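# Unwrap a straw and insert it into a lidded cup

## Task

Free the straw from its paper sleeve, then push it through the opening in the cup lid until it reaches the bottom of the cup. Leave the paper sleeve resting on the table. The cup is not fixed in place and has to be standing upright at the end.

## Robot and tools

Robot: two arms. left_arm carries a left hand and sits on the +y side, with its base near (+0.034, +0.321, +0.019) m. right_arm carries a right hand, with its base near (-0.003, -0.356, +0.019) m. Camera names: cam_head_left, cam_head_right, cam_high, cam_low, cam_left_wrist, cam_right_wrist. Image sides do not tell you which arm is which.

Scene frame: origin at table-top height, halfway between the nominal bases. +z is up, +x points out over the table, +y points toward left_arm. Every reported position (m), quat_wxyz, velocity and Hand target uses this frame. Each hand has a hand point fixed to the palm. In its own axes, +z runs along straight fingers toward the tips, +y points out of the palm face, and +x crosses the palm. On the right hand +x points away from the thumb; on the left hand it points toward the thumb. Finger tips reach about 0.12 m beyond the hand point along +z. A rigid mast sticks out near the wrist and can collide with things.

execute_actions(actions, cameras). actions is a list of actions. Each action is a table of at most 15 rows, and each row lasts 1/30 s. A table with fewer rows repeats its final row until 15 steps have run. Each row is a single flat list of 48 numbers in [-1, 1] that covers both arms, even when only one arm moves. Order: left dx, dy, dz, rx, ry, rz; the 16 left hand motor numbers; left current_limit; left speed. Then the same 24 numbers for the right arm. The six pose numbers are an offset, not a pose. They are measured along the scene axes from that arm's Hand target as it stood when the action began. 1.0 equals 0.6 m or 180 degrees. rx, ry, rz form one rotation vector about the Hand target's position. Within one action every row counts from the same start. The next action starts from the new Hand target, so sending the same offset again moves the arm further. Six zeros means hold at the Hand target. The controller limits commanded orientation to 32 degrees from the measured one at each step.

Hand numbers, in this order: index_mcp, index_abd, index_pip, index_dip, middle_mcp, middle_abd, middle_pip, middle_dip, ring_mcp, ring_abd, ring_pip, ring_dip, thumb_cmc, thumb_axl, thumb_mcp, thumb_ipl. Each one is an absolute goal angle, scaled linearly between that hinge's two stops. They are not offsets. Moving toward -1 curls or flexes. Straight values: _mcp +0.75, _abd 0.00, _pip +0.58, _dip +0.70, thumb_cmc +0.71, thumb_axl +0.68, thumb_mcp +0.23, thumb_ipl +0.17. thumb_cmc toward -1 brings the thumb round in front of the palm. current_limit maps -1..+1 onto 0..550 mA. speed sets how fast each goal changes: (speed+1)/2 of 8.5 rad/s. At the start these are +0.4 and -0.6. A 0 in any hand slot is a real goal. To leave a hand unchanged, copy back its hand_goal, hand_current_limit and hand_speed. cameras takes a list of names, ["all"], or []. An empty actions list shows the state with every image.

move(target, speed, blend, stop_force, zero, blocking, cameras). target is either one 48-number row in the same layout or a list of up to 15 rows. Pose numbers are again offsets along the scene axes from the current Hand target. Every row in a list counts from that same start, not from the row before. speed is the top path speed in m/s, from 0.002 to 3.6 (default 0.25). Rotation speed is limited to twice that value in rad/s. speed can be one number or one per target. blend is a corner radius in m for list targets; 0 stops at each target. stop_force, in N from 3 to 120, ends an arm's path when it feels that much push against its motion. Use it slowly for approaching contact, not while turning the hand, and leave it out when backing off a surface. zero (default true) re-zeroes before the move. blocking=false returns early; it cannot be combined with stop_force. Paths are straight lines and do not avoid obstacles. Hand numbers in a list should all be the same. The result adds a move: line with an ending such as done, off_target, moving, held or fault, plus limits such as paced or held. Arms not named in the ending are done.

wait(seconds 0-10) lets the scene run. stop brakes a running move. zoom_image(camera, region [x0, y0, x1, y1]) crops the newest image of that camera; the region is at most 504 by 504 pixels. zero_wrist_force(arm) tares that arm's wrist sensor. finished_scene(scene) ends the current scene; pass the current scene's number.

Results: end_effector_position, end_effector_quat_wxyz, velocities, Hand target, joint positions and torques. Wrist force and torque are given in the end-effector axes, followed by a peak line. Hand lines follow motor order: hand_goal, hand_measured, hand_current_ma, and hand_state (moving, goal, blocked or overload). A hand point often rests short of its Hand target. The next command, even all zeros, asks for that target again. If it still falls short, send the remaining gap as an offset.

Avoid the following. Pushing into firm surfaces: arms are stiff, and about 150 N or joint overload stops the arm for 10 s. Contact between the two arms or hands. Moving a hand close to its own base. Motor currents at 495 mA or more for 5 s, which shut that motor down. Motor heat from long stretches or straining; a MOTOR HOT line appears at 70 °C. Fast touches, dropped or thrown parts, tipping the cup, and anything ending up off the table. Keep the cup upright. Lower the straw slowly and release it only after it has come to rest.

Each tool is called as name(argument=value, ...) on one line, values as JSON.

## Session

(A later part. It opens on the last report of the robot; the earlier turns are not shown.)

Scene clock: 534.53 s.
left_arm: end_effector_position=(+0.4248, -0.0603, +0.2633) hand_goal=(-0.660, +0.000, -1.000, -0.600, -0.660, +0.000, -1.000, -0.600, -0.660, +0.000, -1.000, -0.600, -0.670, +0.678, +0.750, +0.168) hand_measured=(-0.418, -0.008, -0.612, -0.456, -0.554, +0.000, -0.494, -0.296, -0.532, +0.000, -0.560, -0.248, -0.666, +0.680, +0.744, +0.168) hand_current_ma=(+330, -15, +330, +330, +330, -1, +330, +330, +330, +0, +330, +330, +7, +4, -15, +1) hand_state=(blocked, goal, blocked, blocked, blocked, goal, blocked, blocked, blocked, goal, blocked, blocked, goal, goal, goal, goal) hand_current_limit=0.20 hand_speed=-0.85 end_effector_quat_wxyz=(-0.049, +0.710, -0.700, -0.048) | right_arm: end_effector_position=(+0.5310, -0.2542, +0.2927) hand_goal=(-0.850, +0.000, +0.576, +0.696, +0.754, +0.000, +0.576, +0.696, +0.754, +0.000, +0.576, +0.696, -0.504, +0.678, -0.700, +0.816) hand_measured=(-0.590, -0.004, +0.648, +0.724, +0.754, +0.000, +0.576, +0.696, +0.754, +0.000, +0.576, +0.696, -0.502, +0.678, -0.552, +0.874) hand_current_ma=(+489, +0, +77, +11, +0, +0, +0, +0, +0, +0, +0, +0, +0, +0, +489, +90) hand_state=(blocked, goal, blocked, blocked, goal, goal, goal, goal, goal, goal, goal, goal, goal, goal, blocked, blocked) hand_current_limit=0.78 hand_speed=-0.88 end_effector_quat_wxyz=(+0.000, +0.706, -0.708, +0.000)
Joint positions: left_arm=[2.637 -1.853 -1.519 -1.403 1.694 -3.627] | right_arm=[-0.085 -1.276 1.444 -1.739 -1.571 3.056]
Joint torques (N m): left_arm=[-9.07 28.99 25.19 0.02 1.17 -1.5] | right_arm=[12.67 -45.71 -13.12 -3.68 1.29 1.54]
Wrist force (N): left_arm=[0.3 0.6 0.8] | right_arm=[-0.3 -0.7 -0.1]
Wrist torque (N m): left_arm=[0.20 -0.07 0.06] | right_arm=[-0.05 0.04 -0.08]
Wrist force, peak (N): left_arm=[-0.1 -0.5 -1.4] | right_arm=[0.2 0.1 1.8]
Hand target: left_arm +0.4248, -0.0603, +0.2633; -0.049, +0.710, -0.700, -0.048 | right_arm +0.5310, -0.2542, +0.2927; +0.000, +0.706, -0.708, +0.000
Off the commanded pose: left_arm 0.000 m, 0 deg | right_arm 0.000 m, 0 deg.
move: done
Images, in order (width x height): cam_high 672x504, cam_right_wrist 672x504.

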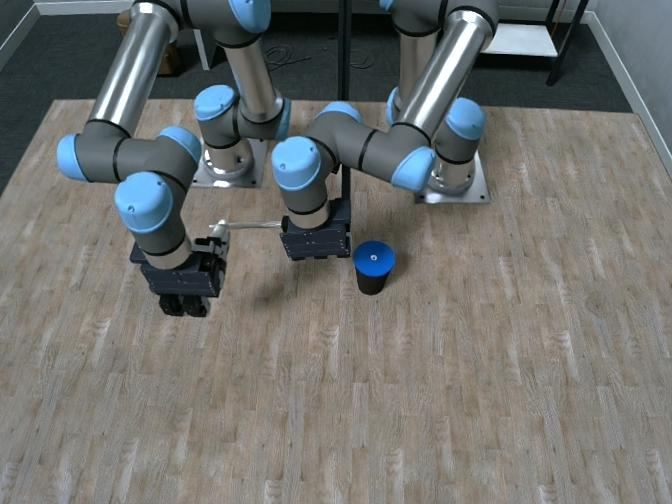

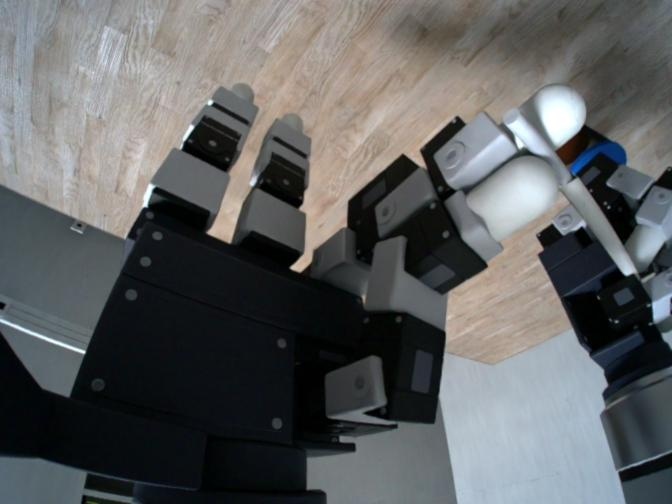

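move(target=[[0,0,0,0,0,0,-0.66,0,-1.0,-0.6,-0.66,0,-1.0,-0.6,-0.66,0,-1.0,-0.6,-0.67,0.678,0.75,0.168,0.2,-0.85,0,0,0,0,0,0,-0.44,0,0.5766,0.6957,0.754,0,0.5766,0.6957,0.754,0,0.576,0.696,-0.505,0.678,-0.25,0.708,0.6,-0.75],[0,0,0,0,0,0,-0.66,0,-1.0,-0.6,-0.66,0,-1.0,-0.6,-0.66,0,-1.0,-0.6,-0.67,0.678,0.75,0.168,0.2,-0.85,-0.03,-0.007,0,0,0,0,-0.44,0,0.5766,0.6957,0.754,0,0.5766,0.6957,0.754,0,0.576,0.696,-0.505,0.678,-0.25,0.708,0.6,-0.75]], speed=0.06, cameras=["cam_high","cam_right_wrist","cam_low"])

zoom_image(camera="cam_right_wrist", region=[450, 50, 670, 370])

zoom_image(camera="cam_high", region=[180, 180, 330, 280])

zoom_image(camera="cam_low", region=[190, 120, 330, 220])

Scene clock: 542.70 s.
left_arm: end_effector_position=(+0.4248, -0.0603, +0.2633) hand_goal=(-0.660, +0.000, -1.000, -0.600, -0.660, +0.000, -1.000, -0.600, -0.660, +0.000, -1.000, -0.600, -0.670, +0.678, +0.750, +0.168) hand_measured=(-0.410, -0.008, -0.610, -0.490, -0.564, +0.000, -0.492, -0.320, -0.532, +0.000, -0.560, -0.248, -0.666, +0.680, +0.744, +0.168) hand_current_ma=(+330, -15, +330, +330, +330, -1, +330, +330, +330, +0, +330, +330, +7, +4, -15, +1) hand_state=(blocked, goal, blocked, blocked, blocked, goal, blocked, blocked, blocked, goal, blocked, blocked, goal, goal, goal, goal) hand_current_limit=0.20 hand_speed=-0.85 end_effector_quat_wxyz=(-0.049, +0.710, -0.700, -0.048) | right_arm: end_effector_position=(+0.5132, -0.2584, +0.2927) hand_goal=(-0.440, +0.000, +0.576, +0.696, +0.754, +0.000, +0.576, +0.696, +0.754, +0.000, +0.576, +0.696, -0.504, +0.678, -0.250, +0.708) hand_measured=(-0.434, -0.002, +0.584, +0.700, +0.754, +0.000, +0.576, +0.696, +0.754, +0.000, +0.576, +0.696, -0.506, +0.678, -0.258, +0.710) hand_current_ma=(+1, +0, +1, +0, +0, +0, +0, +0, +0, +0, +0, +0, +0, +0, -2, +0) hand_state=(goal, goal, goal, goal, goal, goal, goal, goal, goal, goal, goal, goal, goal, goal, goal, goal) hand_current_limit=0.60 hand_speed=-0.75 end_effector_quat_wxyz=(+0.000, +0.706, -0.708, +0.000)
Joint positions: left_arm=[2.637 -1.853 -1.519 -1.403 1.694 -3.627] | right_arm=[-0.095 -1.319 1.501 -1.752 -1.571 3.047]
Joint torques (N m): left_arm=[-5.11 36.77 16.27 4.74 -0.36 -0.18] | right_arm=[-13.3 -45.64 -10.54 -4.13 -0.96 -1.5]
Wrist force (N): left_arm=[0.0 0.1 -0.2] | right_arm=[-0.1 -0.4 0.2]
Wrist torque (N m): left_arm=[0.21 0.06 0.00] | right_arm=[0.02 0.03 0.00]
Wrist force, peak (N): left_arm=[0.3 0.5 1.4] | right_arm=[-0.4 -1.2 -1.1]
Hand target: left_arm +0.4248, -0.0603, +0.2633; -0.049, +0.710, -0.700, -0.048 | right_arm +0.5130, -0.2584, +0.2927; +0.000, +0.706, -0.708, +0.000
Off the commanded pose: left_arm 0.000 m, 0 deg | right_arm 0.000 m, 0 deg.
move: done
Images, in order (width x height): cam_high 672x504, cam_low 672x504, cam_right_wrist 672x504.

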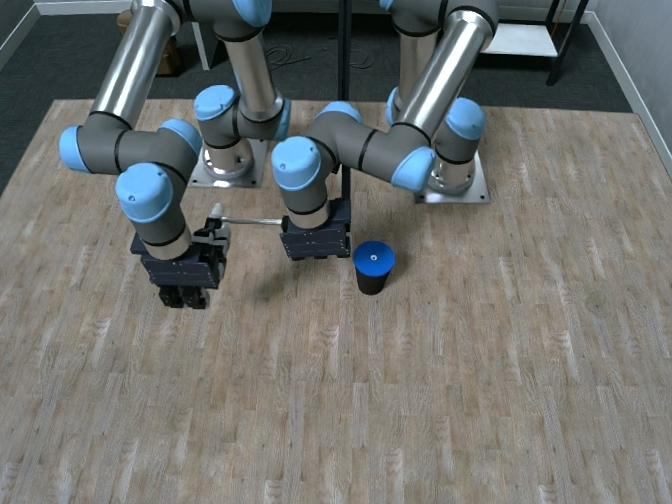

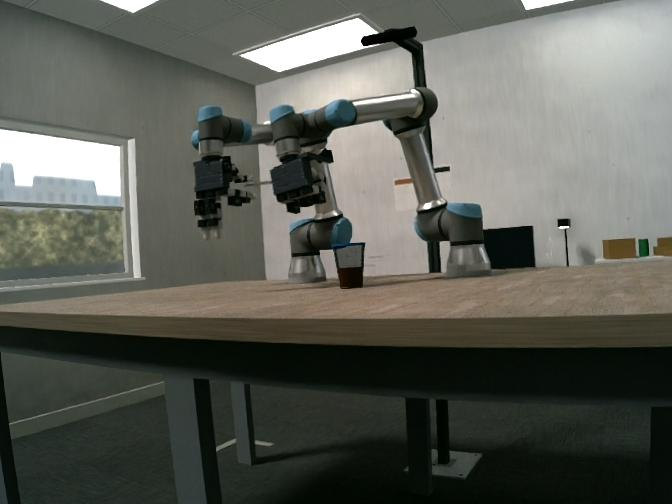

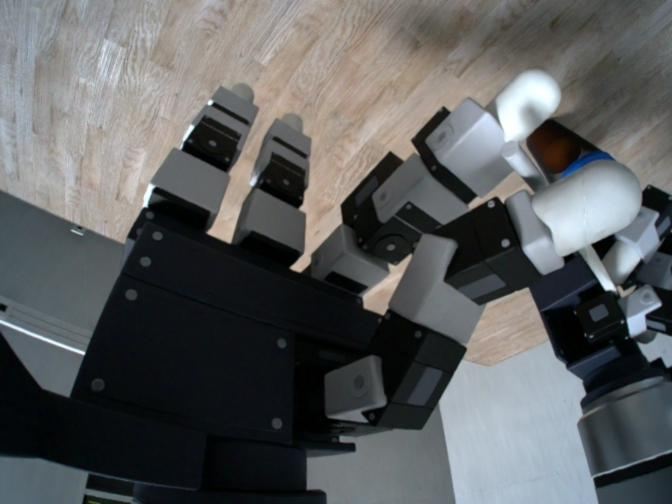

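Scaled by 1.575 from the camera's 672x504 image, which has a finer 960x720 frame.

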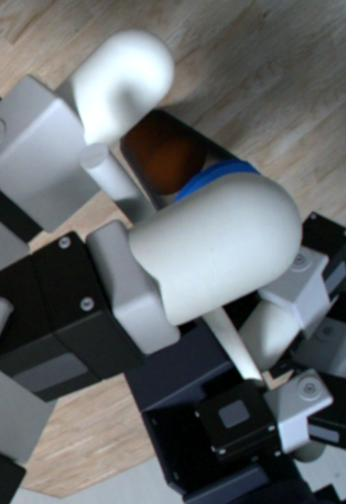

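Scaled by 3.360 from the camera's 672x504 image, which has a finer 960x720 frame.

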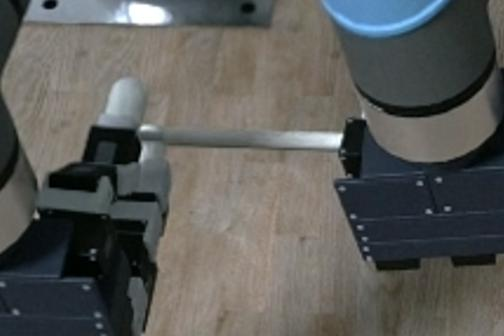

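Scaled by 3.600 from the camera's 672x504 image, which has a finer 960x720 frame.

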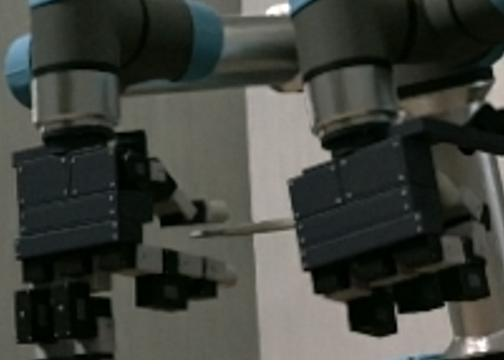

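move(target=[0,0,0,0,0,0,-0.66,0,-1.0,-0.6,-0.66,0,-1.0,-0.6,-0.66,0,-1.0,-0.6,-0.67,0.678,0.75,0.168,0.2,-0.85,0.012,0.003,0,0,0,0,-0.44,0,0.5766,0.6957,0.754,0,0.5766,0.6957,0.754,0,0.576,0.696,-0.505,0.678,-0.25,0.708,0.6,-0.75], speed=0.06, cameras=[])

move(target=[0,0,0,0,0,0,-0.66,0,-1.0,-0.6,-0.66,0,-1.0,-0.6,-0.66,0,-1.0,-0.6,-0.67,0.678,0.75,0.168,0.2,-0.85,0,0,0,0,0,0,-0.85,0,0.5766,0.6957,0.754,0,0.5766,0.6957,0.754,0,0.576,0.696,-0.505,0.678,-0.7,0.816,0.78,-0.88], speed=0.08, cameras=["cam_high","cam_right_wrist"])

zoom_image(camera="cam_right_wrist", region=[450, 50, 670, 370])

zoom_image(camera="cam_high", region=[180, 180, 330, 280])

Scene clock: 550.23 s.
left_arm: end_effector_position=(+0.4248, -0.0603, +0.2633) hand_goal=(-0.660, +0.000, -1.000, -0.600, -0.660, +0.000, -1.000, -0.600, -0.660, +0.000, -1.000, -0.600, -0.670, +0.678, +0.750, +0.168) hand_measured=(-0.410, -0.008, -0.610, -0.490, -0.564, +0.000, -0.492, -0.320, -0.532, +0.000, -0.560, -0.248, -0.666, +0.680, +0.744, +0.168) hand_current_ma=(+330, -15, +330, +330, +330, -1, +330, +330, +330, +0, +330, +330, +7, +4, -15, +1) hand_state=(blocked, goal, blocked, blocked, blocked, goal, blocked, blocked, blocked, goal, blocked, blocked, goal, goal, goal, goal) hand_current_limit=0.20 hand_speed=-0.85 end_effector_quat_wxyz=(-0.049, +0.710, -0.700, -0.048) | right_arm: end_effector_position=(+0.5201, -0.2566, +0.2927) hand_goal=(-0.440, +0.000, +0.576, +0.696, +0.754, +0.000, +0.576, +0.696, +0.754, +0.000, +0.576, +0.696, -0.504, +0.678, -0.250, +0.708) hand_measured=(-0.434, -0.002, +0.584, +0.700, +0.754, +0.000, +0.576, +0.696, +0.754, +0.000, +0.576, +0.696, -0.506, +0.678, -0.258, +0.710) hand_current_ma=(+1, +0, +1, +0, +0, +0, +0, +0, +0, +0, +0, +0, +0, +0, -2, +0) hand_state=(goal, goal, goal, goal, goal, goal, goal, goal, goal, goal, goal, goal, goal, goal, goal, goal) hand_current_limit=0.60 hand_speed=-0.75 end_effector_quat_wxyz=(+0.000, +0.706, -0.708, +0.000) end_effector_velocity=(+0.002, +0.000, +0.000) end_effector_angular_velocity=(+0.000, +0.000, -0.001)
Joint positions: left_arm=[2.637 -1.853 -1.519 -1.403 1.694 -3.627] | right_arm=[-0.091 -1.302 1.479 -1.747 -1.571 3.051]
Joint velocities: left_arm=[within noise] | right_arm=[0 0.004 -0.006 0.003 0 0.001]
Joint torques (N m): left_arm=[-2.82 43.61 18.11 5.06 -0.41 0.22] | right_arm=[13 -20.79 -32.03 -0.02 -0.31 1.78]
Wrist force (N): left_arm=[0.0 -0.1 0.1] | right_arm=[0.0 -0.6 0.1]
Wrist torque (N m): left_arm=[0.17 0.07 0.01] | right_arm=[0.00 0.03 -0.07]
Wrist force, peak (N): left_arm=[0.3 -0.1 -0.3] | right_arm=[-0.3 -1.1 0.5]
Hand target: left_arm +0.4248, -0.0603, +0.2633; -0.049, +0.710, -0.700, -0.048 | right_arm +0.5202, -0.2566, +0.2927; +0.000, +0.706, -0.708, +0.000
Off the commanded pose: left_arm 0.000 m, 0 deg | right_arm 0.000 m, 0 deg.
move: done
No camera images: "cameras" was empty.

Scene clock: 551.50 s.
left_arm: end_effector_position=(+0.4248, -0.0603, +0.2633) hand_goal=(-0.660, +0.000, -1.000, -0.600, -0.660, +0.000, -1.000, -0.600, -0.660, +0.000, -1.000, -0.600, -0.670, +0.678, +0.750, +0.168) hand_measured=(-0.410, -0.008, -0.610, -0.490, -0.564, +0.000, -0.492, -0.320, -0.532, +0.000, -0.560, -0.248, -0.666, +0.680, +0.744, +0.168) hand_current_ma=(+330, -15, +330, +330, +330, -1, +330, +330, +330, +0, +330, +330, +7, +4, -15, +1) hand_state=(blocked, goal, blocked, blocked, blocked, goal, blocked, blocked, blocked, goal, blocked, blocked, goal, goal, goal, goal) hand_current_limit=0.20 hand_speed=-0.85 end_effector_quat_wxyz=(-0.049, +0.710, -0.700, -0.048) | right_arm: end_effector_position=(+0.5202, -0.2566, +0.2927) hand_goal=(-0.850, +0.000, +0.576, +0.696, +0.754, +0.000, +0.576, +0.696, +0.754, +0.000, +0.576, +0.696, -0.504, +0.678, -0.700, +0.816) hand_measured=(-0.604, -0.002, +0.638, +0.714, +0.754, +0.000, +0.576, +0.696, +0.754, +0.000, +0.576, +0.696, -0.504, +0.678, -0.458, +0.866) hand_current_ma=(+489, +0, +55, +5, +0, +0, +0, +0, +0, +0, +0, +0, +0, +0, +490, +64) hand_state=(blocked, goal, blocked, goal, goal, goal, goal, goal, goal, goal, goal, goal, goal, goal, blocked, blocked) hand_current_limit=0.78 hand_speed=-0.88 end_effector_quat_wxyz=(+0.000, +0.706, -0.708, +0.000)
Joint positions: left_arm=[2.637 -1.853 -1.519 -1.403 1.694 -3.627] | right_arm=[-0.091 -1.302 1.478 -1.747 -1.571 3.051]
Joint torques (N m): left_arm=[-0.87 43.38 17.69 4.86 -0.48 0.4] | right_arm=[12.42 -19.29 -32.72 0.04 -0.12 1.64]
Wrist force (N): left_arm=[0.1 0.6 0.5] | right_arm=[-0.3 -1.4 0.1]
Wrist torque (N m): left_arm=[0.21 -0.02 0.09] | right_arm=[-0.10 0.04 -0.08]
Wrist force, peak (N): left_arm=[0.2 0.8 0.6] | right_arm=[-0.3 -1.4 0.1]
Hand target: left_arm +0.4248, -0.0603, +0.2633; -0.049, +0.710, -0.700, -0.048 | right_arm +0.5202, -0.2566, +0.2927; +0.000, +0.706, -0.708, +0.000
Off the commanded pose: left_arm 0.000 m, 0 deg | right_arm 0.000 m, 0 deg.
move: done
Images, in order (width x height): cam_high 672x504, cam_right_wrist 672x504.

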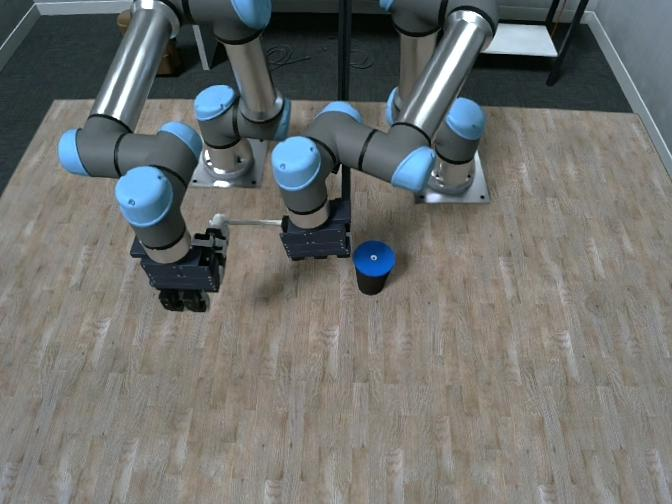

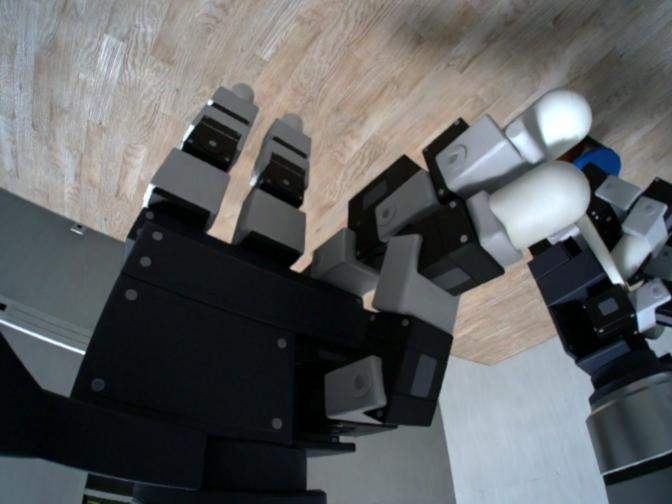

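Scaled by 1.575 from the camera's 672x504 image, which has a finer 960x720 frame.

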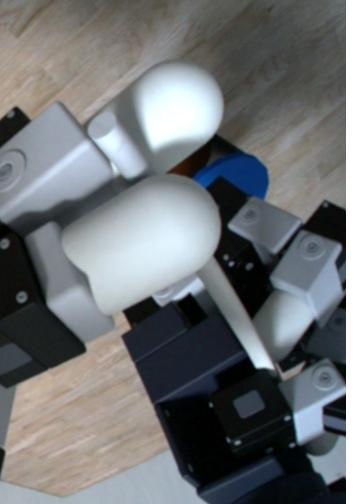

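Scaled by 3.360 from the camera's 672x504 image, which has a finer 960x720 frame.

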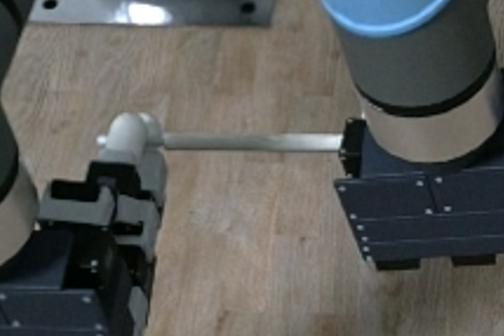

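move(target=[0,0,0,0,0,0,-0.66,0,-1.0,-0.6,-0.66,0,-1.0,-0.6,-0.66,0,-1.0,-0.6,-0.67,0.678,0.75,0.168,0.2,-0.85,0,-0.045,0,0,0,0,-0.88,0,0.5766,0.6957,0.754,0,0.5766,0.6957,0.754,0,0.576,0.696,-0.505,0.678,-0.75,0.816,0.78,-0.87], speed=0.04, cameras=["cam_high","cam_head_right","cam_right_wrist","cam_left_wrist"])

zoom_image(camera="cam_high", region=[180, 180, 330, 280])

zoom_image(camera="cam_right_wrist", region=[450, 50, 670, 370])

Scene clock: 556.50 s.
left_arm: end_effector_position=(+0.4248, -0.0603, +0.2633) hand_goal=(-0.660, +0.000, -1.000, -0.600, -0.660, +0.000, -1.000, -0.600, -0.660, +0.000, -1.000, -0.600, -0.670, +0.678, +0.750, +0.168) hand_measured=(-0.410, -0.008, -0.610, -0.490, -0.564, +0.000, -0.492, -0.320, -0.532, +0.000, -0.560, -0.248, -0.666, +0.680, +0.744, +0.168) hand_current_ma=(+330, -15, +330, +330, +330, -1, +330, +330, +330, +0, +330, +330, +7, +4, -15, +1) hand_state=(blocked, goal, blocked, blocked, blocked, goal, blocked, blocked, blocked, goal, blocked, blocked, goal, goal, goal, goal) hand_current_limit=0.20 hand_speed=-0.85 end_effector_quat_wxyz=(-0.049, +0.710, -0.700, -0.048) | right_arm: end_effector_position=(+0.5202, -0.2834, +0.2927) hand_goal=(-0.880, +0.000, +0.576, +0.696, +0.754, +0.000, +0.576, +0.696, +0.754, +0.000, +0.576, +0.696, -0.504, +0.678, -0.750, +0.816) hand_measured=(-0.604, +0.028, +0.682, +0.734, +0.754, +0.000, +0.576, +0.696, +0.754, +0.000, +0.576, +0.696, -0.486, +0.688, -0.530, +0.886) hand_current_ma=(+489, +9, +166, +21, +0, +0, +0, +0, +0, +0, +0, +0, +5, +2, +489, +130) hand_state=(blocked, blocked, blocked, blocked, goal, goal, goal, goal, goal, goal, goal, goal, goal, goal, blocked, blocked) hand_current_limit=0.78 hand_speed=-0.87 end_effector_quat_wxyz=(+0.000, +0.706, -0.708, +0.000)
Joint positions: left_arm=[2.637 -1.853 -1.519 -1.403 1.694 -3.627] | right_arm=[-0.136 -1.309 1.487 -1.749 -1.571 3.006]
Joint torques (N m): left_arm=[3.4 44.02 16.91 4.49 -0.31 0.34] | right_arm=[-13.09 -45.47 -11.28 -4.12 -0.28 -1.8]
Wrist force (N): left_arm=[0.9 0.1 -0.1] | right_arm=[-1.1 -0.7 0.4]
Wrist torque (N m): left_arm=[0.20 0.00 0.06] | right_arm=[-0.06 0.08 0.01]
Wrist force, peak (N): left_arm=[5.3 0.2 0.1] | right_arm=[-5.8 -0.8 -0.4]
Hand target: left_arm +0.4248, -0.0603, +0.2633; -0.049, +0.710, -0.700, -0.048 | right_arm +0.5202, -0.2836, +0.2927; +0.000, +0.706, -0.708, +0.000
Off the commanded pose: left_arm 0.000 m, 0 deg | right_arm 0.000 m, 0 deg.
move: done
Images, in order (width x height): cam_head_right 672x504, cam_high 672x504, cam_left_wrist 672x504, cam_right_wrist 672x504.

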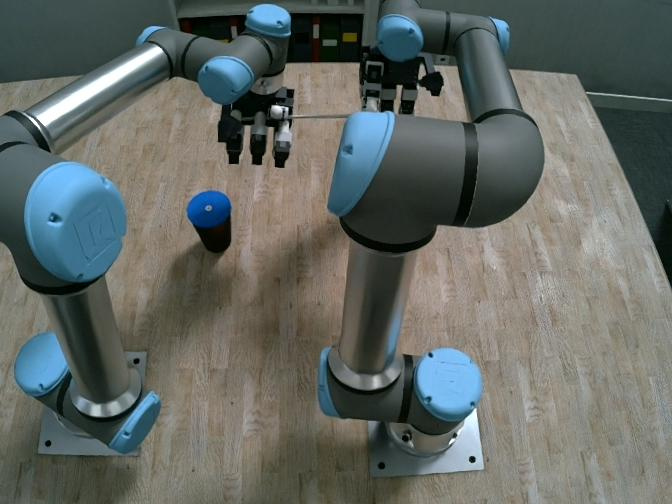

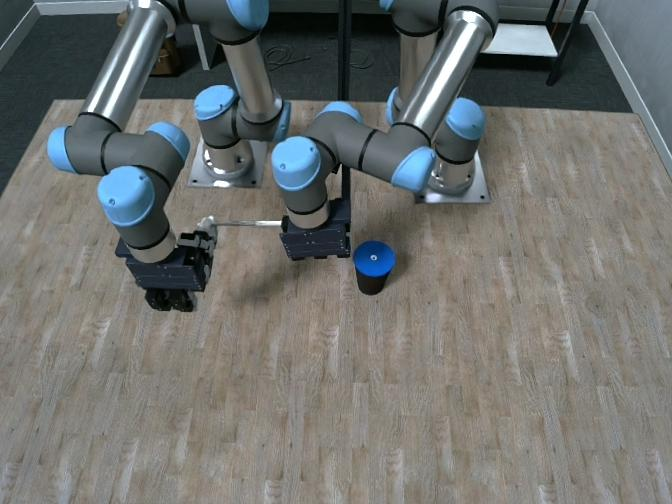

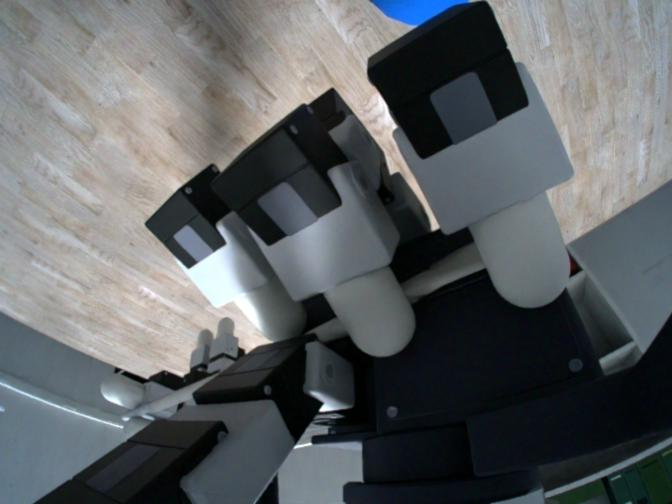

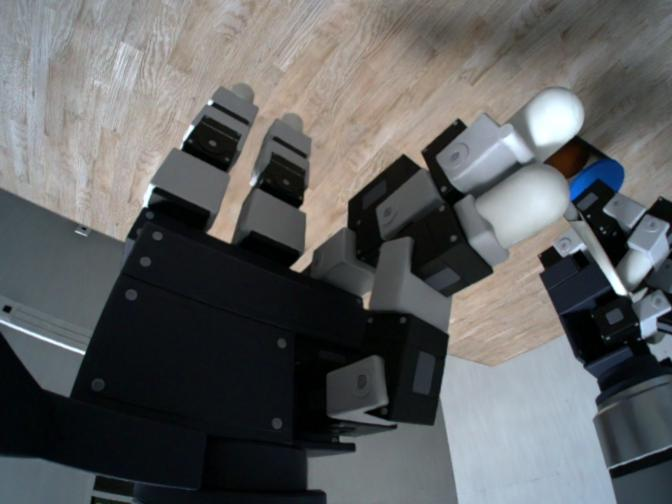

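Scaled by 3.360 from the camera's 672x504 image, which has a finer 960x720 frame.

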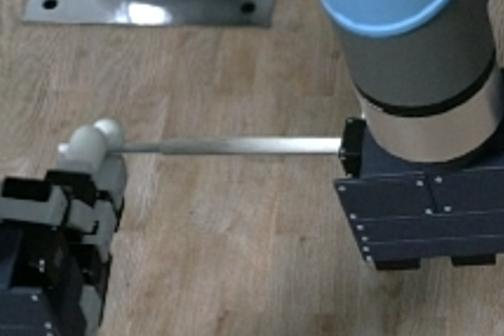

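Scaled by 1.575 from the camera's 672x504 image, which has a finer 960x720 frame.

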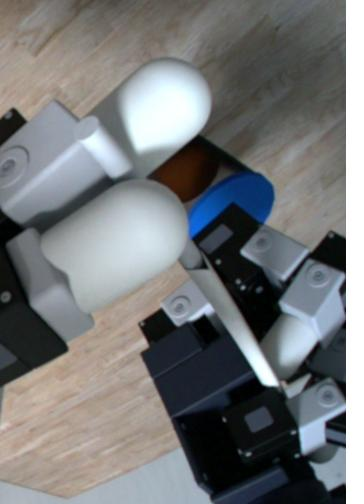

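move(target=[0,0,0,0,0,0,-0.66,0,-1.0,-0.6,-0.66,0,-1.0,-0.6,-0.66,0,-1.0,-0.6,-0.67,0.678,0.75,0.168,0.2,-0.85,0,-0.06,0,0,0,0,-0.88,0,0.5766,0.6957,0.754,0,0.5766,0.6957,0.754,0,0.576,0.696,-0.505,0.678,-0.75,0.816,0.75,-0.87], speed=0.04, cameras=["cam_high","cam_head_right","cam_right_wrist"])

zoom_image(camera="cam_high", region=[150, 180, 300, 280])

zoom_image(camera="cam_right_wrist", region=[450, 50, 670, 370])

Scene clock: 562.63 s.
left_arm: end_effector_position=(+0.4248, -0.0603, +0.2633) hand_goal=(-0.660, +0.000, -1.000, -0.600, -0.660, +0.000, -1.000, -0.600, -0.660, +0.000, -1.000, -0.600, -0.670, +0.678, +0.750, +0.168) hand_measured=(-0.410, -0.008, -0.610, -0.490, -0.564, +0.000, -0.492, -0.320, -0.532, +0.000, -0.560, -0.248, -0.666, +0.680, +0.744, +0.168) hand_current_ma=(+330, -15, +330, +330, +330, -1, +330, +330, +330, +0, +330, +330, +7, +4, -15, +1) hand_state=(blocked, goal, blocked, blocked, blocked, goal, blocked, blocked, blocked, goal, blocked, blocked, goal, goal, goal, goal) hand_current_limit=0.20 hand_speed=-0.85 end_effector_quat_wxyz=(-0.049, +0.710, -0.700, -0.048) | right_arm: end_effector_position=(+0.5202, -0.3194, +0.2927) hand_goal=(-0.880, +0.000, +0.576, +0.696, +0.754, +0.000, +0.576, +0.696, +0.754, +0.000, +0.576, +0.696, -0.504, +0.678, -0.750, +0.816) hand_measured=(-0.578, +0.022, +0.684, +0.734, +0.754, +0.000, +0.576, +0.696, +0.754, +0.000, +0.576, +0.696, -0.488, +0.688, -0.576, +0.892) hand_current_ma=(+481, +5, +170, +22, +0, +0, +0, +0, +0, +0, +0, +0, +4, +2, +480, +150) hand_state=(blocked, blocked, blocked, blocked, goal, goal, goal, goal, goal, goal, goal, goal, goal, goal, blocked, blocked) hand_current_limit=0.75 hand_speed=-0.87 end_effector_quat_wxyz=(+0.000, +0.706, -0.708, +0.000)
Joint positions: left_arm=[2.637 -1.853 -1.519 -1.403 1.694 -3.627] | right_arm=[-0.195 -1.313 1.493 -1.75 -1.571 2.946]
Joint torques (N m): left_arm=[6.07 44.01 16.86 2.59 -0.3 -0.05] | right_arm=[-13.96 -44.78 -11.97 -4.1 -0.52 -1.5]
Wrist force (N): left_arm=[1.1 -0.1 0.3] | right_arm=[-1.4 -0.2 0.2]
Wrist torque (N m): left_arm=[0.15 -0.02 0.07] | right_arm=[-0.02 0.01 -0.01]
Wrist force, peak (N): left_arm=[1.2 0.0 -0.2] | right_arm=[-1.5 -0.8 0.5]
Hand target: left_arm +0.4248, -0.0603, +0.2633; -0.049, +0.710, -0.700, -0.048 | right_arm +0.5202, -0.3196, +0.2927; +0.000, +0.706, -0.708, +0.000
Off the commanded pose: left_arm 0.000 m, 0 deg | right_arm 0.000 m, 0 deg.
move: done
Images, in order (width x height): cam_head_right 672x504, cam_high 672x504, cam_right_wrist 672x504.

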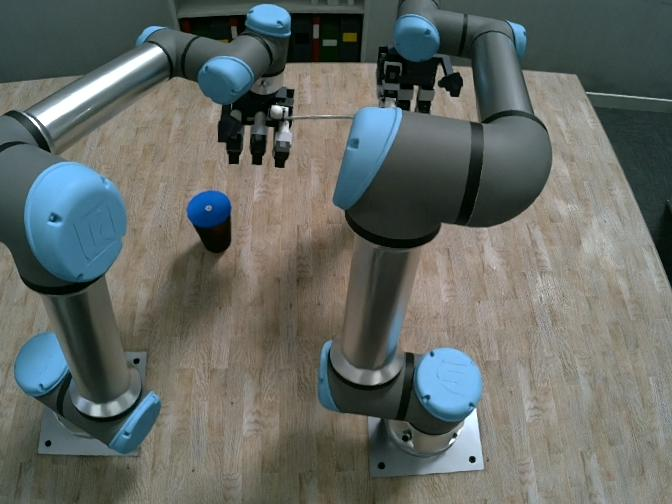

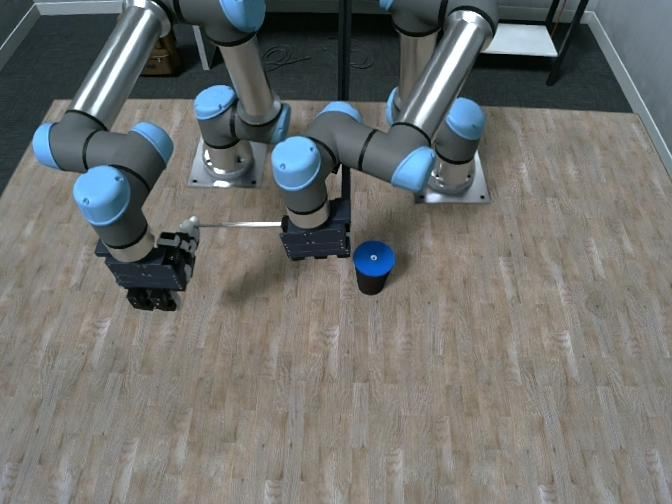

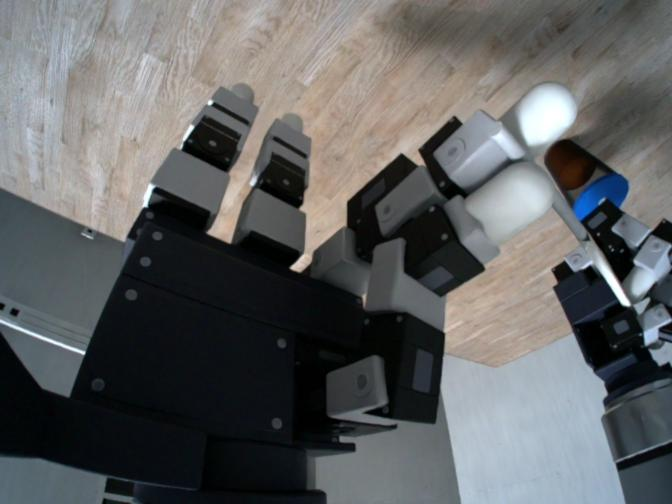

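Scaled by 3.360 from the camera's 672x504 image, which has a finer 960x720 frame.

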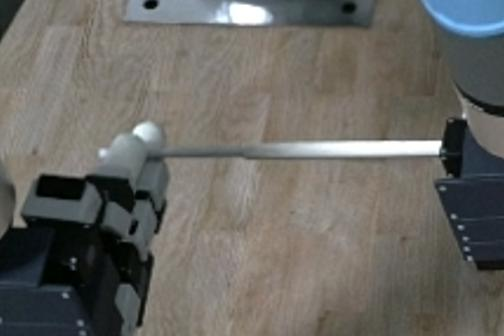

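Scaled by 1.575 from the camera's 672x504 image, which has a finer 960x720 frame.

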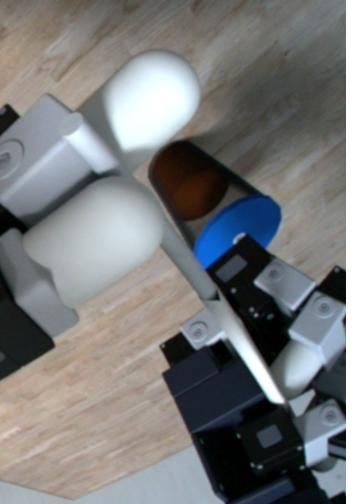

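move(target=[[0,0,0,0,0,0,-0.66,0,-1.0,-0.6,-0.66,0,-1.0,-0.6,-0.66,0,-1.0,-0.6,-0.67,0.678,0.75,0.168,0.2,-0.85,0,0,0,0,0,0,-0.44,0,0.5766,0.6957,-0.44,0,0.5766,0.6957,0.754,0,0.576,0.696,-0.67,0.678,-0.25,0.708,0.6,-0.75],[0,0,0,0,0,0,-0.66,0,-1.0,-0.6,-0.66,0,-1.0,-0.6,-0.66,0,-1.0,-0.6,-0.67,0.678,0.75,0.168,0.2,-0.85,-0.015,0.06,0,0,0,0,-0.44,0,0.5766,0.6957,-0.44,0,0.5766,0.6957,0.754,0,0.576,0.696,-0.67,0.678,-0.25,0.708,0.6,-0.75]], speed=0.08, cameras=["cam_high","cam_low","cam_right_wrist"])

zoom_image(camera="cam_high", region=[150, 180, 300, 280])

zoom_image(camera="cam_right_wrist", region=[400, 50, 670, 370])

zoom_image(camera="cam_low", region=[170, 120, 310, 220])

Scene clock: 576.27 s.
left_arm: end_effector_position=(+0.4248, -0.0603, +0.2633) hand_goal=(-0.660, +0.000, -1.000, -0.600, -0.660, +0.000, -1.000, -0.600, -0.660, +0.000, -1.000, -0.600, -0.670, +0.678, +0.750, +0.168) hand_measured=(-0.410, -0.008, -0.610, -0.490, -0.564, +0.000, -0.492, -0.320, -0.532, +0.000, -0.560, -0.248, -0.666, +0.680, +0.744, +0.168) hand_current_ma=(+330, -15, +330, +330, +330, -1, +330, +330, +330, +0, +330, +330, +7, +4, -15, +1) hand_state=(blocked, goal, blocked, blocked, blocked, goal, blocked, blocked, blocked, goal, blocked, blocked, goal, goal, goal, goal) hand_current_limit=0.20 hand_speed=-0.85 end_effector_quat_wxyz=(-0.049, +0.710, -0.700, -0.048) | right_arm: end_effector_position=(+0.5113, -0.2838, +0.2927) hand_goal=(-0.440, +0.000, +0.576, +0.696, -0.440, +0.000, +0.576, +0.696, +0.754, +0.000, +0.576, +0.696, -0.670, +0.678, -0.250, +0.708) hand_measured=(-0.432, -0.004, +0.584, +0.700, -0.420, +0.000, +0.576, +0.696, +0.754, +0.000, +0.576, +0.696, -0.668, +0.680, -0.258, +0.710) hand_current_ma=(+1, +0, +1, +0, +7, +0, +0, +0, +0, +0, +0, +0, +0, +0, -2, +0) hand_state=(goal, goal, goal, goal, blocked, goal, goal, goal, goal, goal, goal, goal, goal, goal, goal, goal) hand_current_limit=0.60 hand_speed=-0.75 end_effector_quat_wxyz=(+0.000, +0.706, -0.708, +0.000)
Joint positions: left_arm=[2.637 -1.853 -1.519 -1.403 1.694 -3.627] | right_arm=[-0.138 -1.33 1.514 -1.755 -1.571 3.003]
Joint torques (N m): left_arm=[10.67 44.19 17.84 0.31 -0.14 0.14] | right_arm=[13.92 -45.17 -10.02 -3.99 -1.13 1.31]
Wrist force (N): left_arm=[0.1 0.0 -0.1] | right_arm=[-0.1 -0.4 0.3]
Wrist torque (N m): left_arm=[0.20 0.04 0.01] | right_arm=[0.07 0.03 -0.09]
Wrist force, peak (N): left_arm=[1.3 -0.1 0.3] | right_arm=[-1.6 -0.6 0.1]
Hand target: left_arm +0.4248, -0.0603, +0.2633; -0.049, +0.710, -0.700, -0.048 | right_arm +0.5112, -0.2836, +0.2927; +0.000, +0.706, -0.708, +0.000
Off the commanded pose: left_arm 0.000 m, 0 deg | right_arm 0.000 m, 0 deg.
move: done
Images, in order (width x height): cam_high 672x504, cam_low 672x504, cam_right_wrist 672x504.

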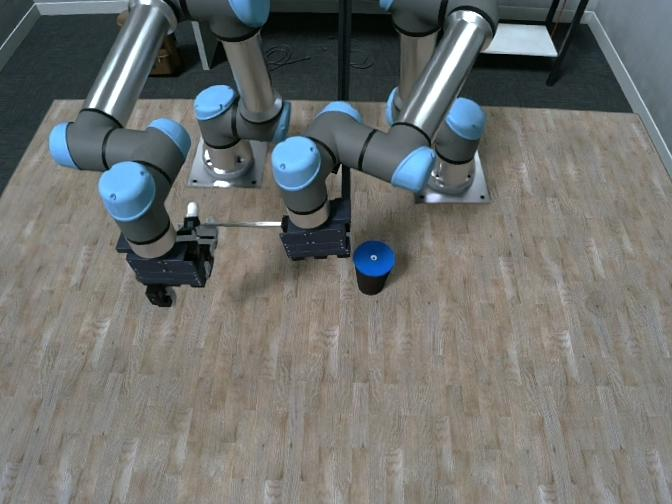

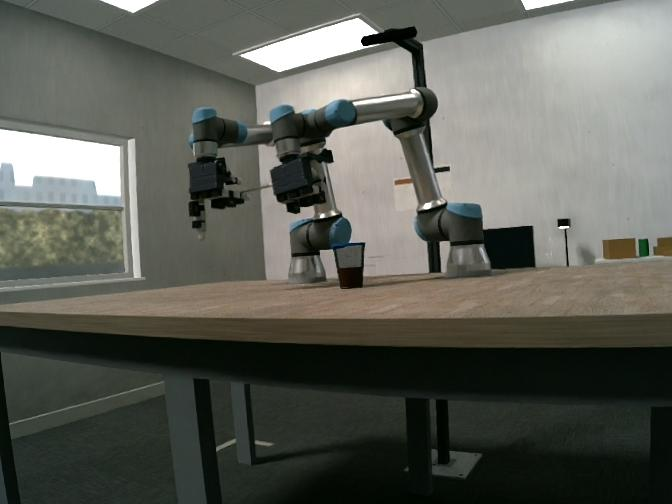

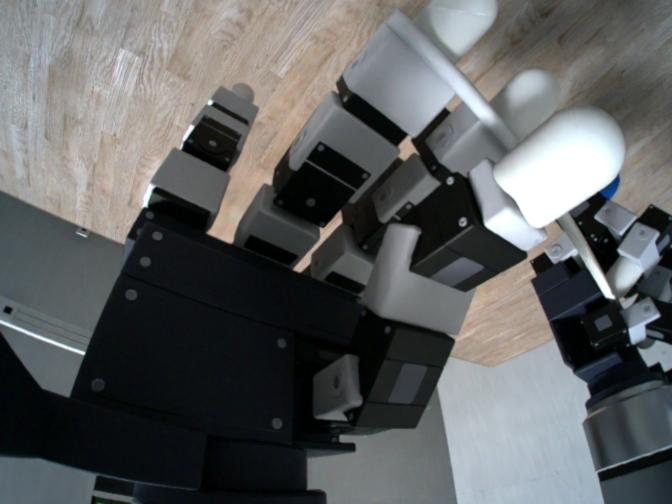

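Scaled by 3.360 from the camera's 672x504 image, which has a finer 960x720 frame.

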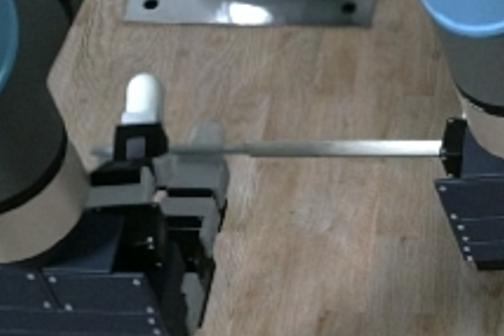

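Scaled by 1.575 from the camera's 672x504 image, which has a finer 960x720 frame.

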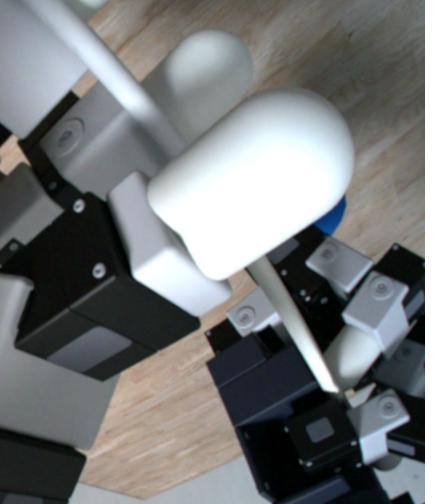

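Scaled by 3.600 from the camera's 672x504 image, which has a finer 960x720 frame.

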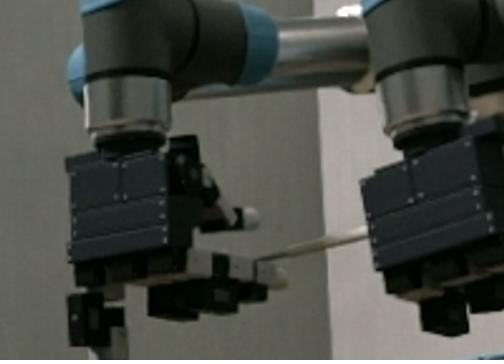

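move(target=[0,0,0,0,0,0,-0.66,0,-1.0,-0.6,-0.66,0,-1.0,-0.6,-0.66,0,-1.0,-0.6,-0.67,0.678,0.75,0.168,0.2,-0.85,0.014,0,-0.012,0.033,0,0,-0.44,0,0.5766,0.6957,-0.44,0,0.5766,0.6957,0.754,0,0.576,0.696,-0.67,0.678,-0.25,0.708,0.6,-0.75], speed=0.06, cameras=[])

move(target=[0,0,0,0,0,0,-0.66,0,-1.0,-0.6,-0.66,0,-1.0,-0.6,-0.66,0,-1.0,-0.6,-0.67,0.678,0.75,0.168,0.2,-0.85,0,0,0,0,0,0,-0.85,0,0.5766,0.6957,-0.85,0,0.5766,0.6957,0.754,0,0.576,0.696,-0.67,0.678,-0.7,0.816,0.6,-0.88], speed=0.08, cameras=["cam_high","cam_low","cam_right_wrist"])

zoom_image(camera="cam_high", region=[150, 180, 300, 280])

zoom_image(camera="cam_right_wrist", region=[400, 50, 670, 370])

zoom_image(camera="cam_low", region=[170, 120, 310, 220])

Scene clock: 584.30 s.
left_arm: end_effector_position=(+0.4248, -0.0603, +0.2633) hand_goal=(-0.660, +0.000, -1.000, -0.600, -0.660, +0.000, -1.000, -0.600, -0.660, +0.000, -1.000, -0.600, -0.670, +0.678, +0.750, +0.168) hand_measured=(-0.410, -0.008, -0.610, -0.490, -0.564, +0.000, -0.492, -0.320, -0.532, +0.000, -0.560, -0.248, -0.666, +0.680, +0.744, +0.168) hand_current_ma=(+330, -15, +330, +330, +330, -1, +330, +330, +330, +0, +330, +330, +7, +4, -15, +1) hand_state=(blocked, goal, blocked, blocked, blocked, goal, blocked, blocked, blocked, goal, blocked, blocked, goal, goal, goal, goal) hand_current_limit=0.20 hand_speed=-0.85 end_effector_quat_wxyz=(-0.049, +0.710, -0.700, -0.048) | right_arm: end_effector_position=(+0.5196, -0.2836, +0.2855) hand_goal=(-0.440, +0.000, +0.576, +0.696, -0.440, +0.000, +0.576, +0.696, +0.754, +0.000, +0.576, +0.696, -0.670, +0.678, -0.250, +0.708) hand_measured=(-0.432, -0.002, +0.584, +0.700, -0.420, +0.000, +0.576, +0.696, +0.754, +0.000, +0.576, +0.696, -0.668, +0.680, -0.258, +0.710) hand_current_ma=(+1, +0, +1, +0, +7, +0, +0, +0, +0, +0, +0, +0, +0, +0, -2, +0) hand_state=(goal, goal, goal, goal, blocked, goal, goal, goal, goal, goal, goal, goal, goal, goal, goal, goal) hand_current_limit=0.60 hand_speed=-0.75 end_effector_quat_wxyz=(-0.036, +0.705, -0.707, -0.037)
Joint positions: left_arm=[2.637 -1.853 -1.519 -1.403 1.694 -3.627] | right_arm=[-0.175 -1.31 1.511 -1.754 -1.469 2.966]
Joint torques (N m): left_arm=[11.42 43.9 17.56 -0.01 -0.52 -0.11] | right_arm=[-13.79 -19.46 -32.79 0.11 2.31 -1.31]
Wrist force (N): left_arm=[0.1 -0.1 0.1] | right_arm=[-0.3 -0.4 0.3]
Wrist torque (N m): left_arm=[0.17 0.05 0.01] | right_arm=[0.03 0.08 -0.11]
Wrist force, peak (N): left_arm=[0.3 -0.2 -0.1] | right_arm=[0.1 -0.9 0.6]
Hand target: left_arm +0.4248, -0.0603, +0.2633; -0.049, +0.710, -0.700, -0.048 | right_arm +0.5196, -0.2836, +0.2855; -0.037, +0.705, -0.707, -0.037
Off the commanded pose: left_arm 0.000 m, 0 deg | right_arm 0.000 m, 0 deg.
move: done
No camera images: "cameras" was empty.

Scene clock: 585.43 s.
left_arm: end_effector_position=(+0.4248, -0.0603, +0.2633) hand_goal=(-0.660, +0.000, -1.000, -0.600, -0.660, +0.000, -1.000, -0.600, -0.660, +0.000, -1.000, -0.600, -0.670, +0.678, +0.750, +0.168) hand_measured=(-0.410, -0.008, -0.610, -0.490, -0.564, +0.000, -0.492, -0.320, -0.532, +0.000, -0.560, -0.248, -0.666, +0.680, +0.744, +0.168) hand_current_ma=(+330, -15, +330, +330, +330, -1, +330, +330, +330, +0, +330, +330, +7, +4, -15, +1) hand_state=(blocked, goal, blocked, blocked, blocked, goal, blocked, blocked, blocked, goal, blocked, blocked, goal, goal, goal, goal) hand_current_limit=0.20 hand_speed=-0.85 end_effector_quat_wxyz=(-0.049, +0.710, -0.700, -0.048) | right_arm: end_effector_position=(+0.5196, -0.2836, +0.2855) hand_goal=(-0.850, +0.000, +0.576, +0.696, -0.850, +0.000, +0.576, +0.696, +0.754, +0.000, +0.576, +0.696, -0.670, +0.678, -0.700, +0.816) hand_measured=(-0.618, -0.002, +0.624, +0.712, -0.650, +0.000, +0.618, +0.710, +0.754, +0.000, +0.576, +0.696, -0.670, +0.680, -0.408, +0.870) hand_current_ma=(+440, +0, +33, +4, +440, +0, +26, +3, +0, +0, +0, +0, +0, +0, +440, +79) hand_state=(blocked, goal, blocked, goal, blocked, goal, blocked, goal, goal, goal, goal, goal, goal, goal, blocked, blocked) hand_current_limit=0.60 hand_speed=-0.88 end_effector_quat_wxyz=(-0.037, +0.705, -0.707, -0.037)
Joint positions: left_arm=[2.637 -1.853 -1.519 -1.403 1.694 -3.627] | right_arm=[-0.175 -1.309 1.511 -1.754 -1.469 2.965]
Joint torques (N m): left_arm=[12.39 42.8 17.58 -0.08 -0.43 0.13] | right_arm=[-13.07 -18.69 -32.29 0.09 1.94 -1.39]
Wrist force (N): left_arm=[0.3 0.0 0.0] | right_arm=[-0.2 -0.5 0.7]
Wrist torque (N m): left_arm=[0.18 0.05 0.02] | right_arm=[0.01 0.07 -0.08]
Wrist force, peak (N): left_arm=[0.3 0.0 -0.1] | right_arm=[-0.3 -0.7 1.0]
Hand target: left_arm +0.4248, -0.0603, +0.2633; -0.049, +0.710, -0.700, -0.048 | right_arm +0.5196, -0.2836, +0.2855; -0.037, +0.705, -0.707, -0.037
Off the commanded pose: left_arm 0.000 m, 0 deg | right_arm 0.000 m, 0 deg.
move: done
Images, in order (width x height): cam_high 672x504, cam_low 672x504, cam_right_wrist 672x504.

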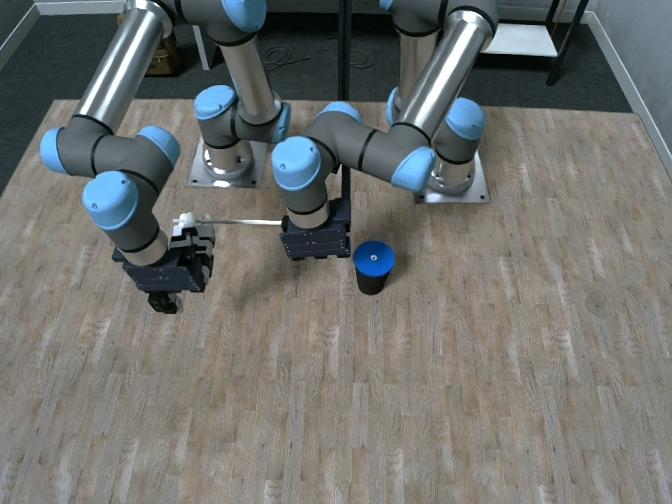

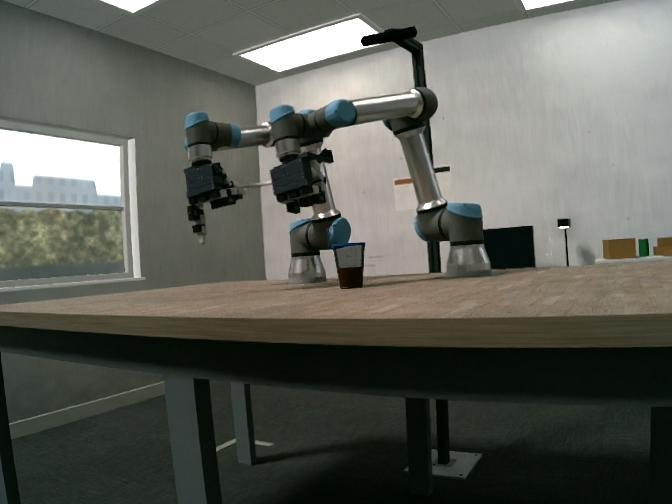

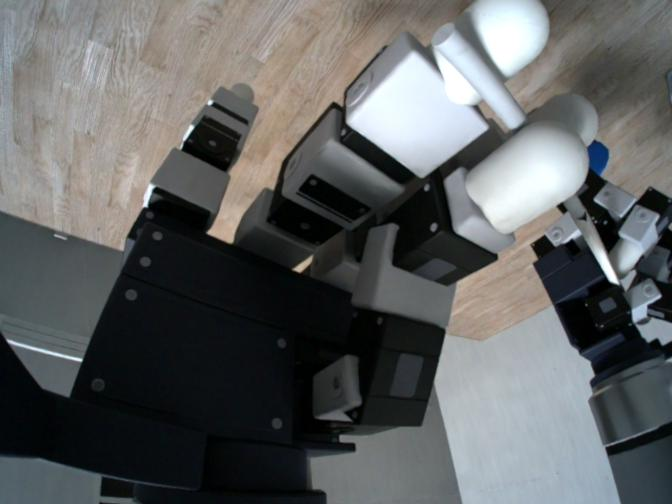

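Scaled by 3.360 from the camera's 672x504 image, which has a finer 960x720 frame.

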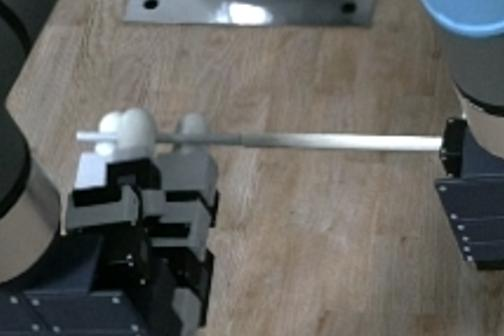

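Scaled by 1.575 from the camera's 672x504 image, which has a finer 960x720 frame.

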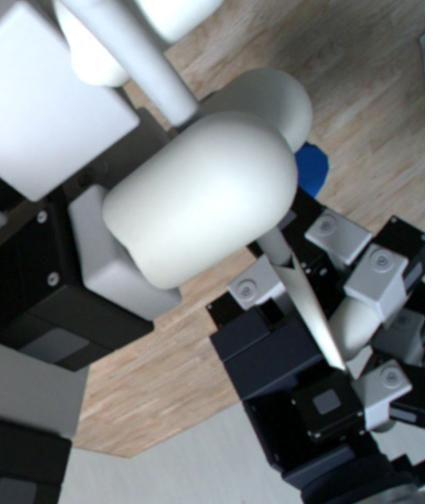

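Scaled by 3.600 from the camera's 672x504 image, which has a finer 960x720 frame.

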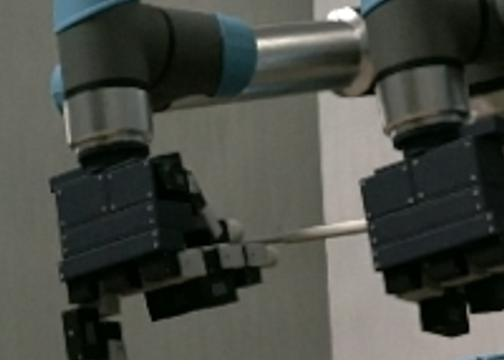

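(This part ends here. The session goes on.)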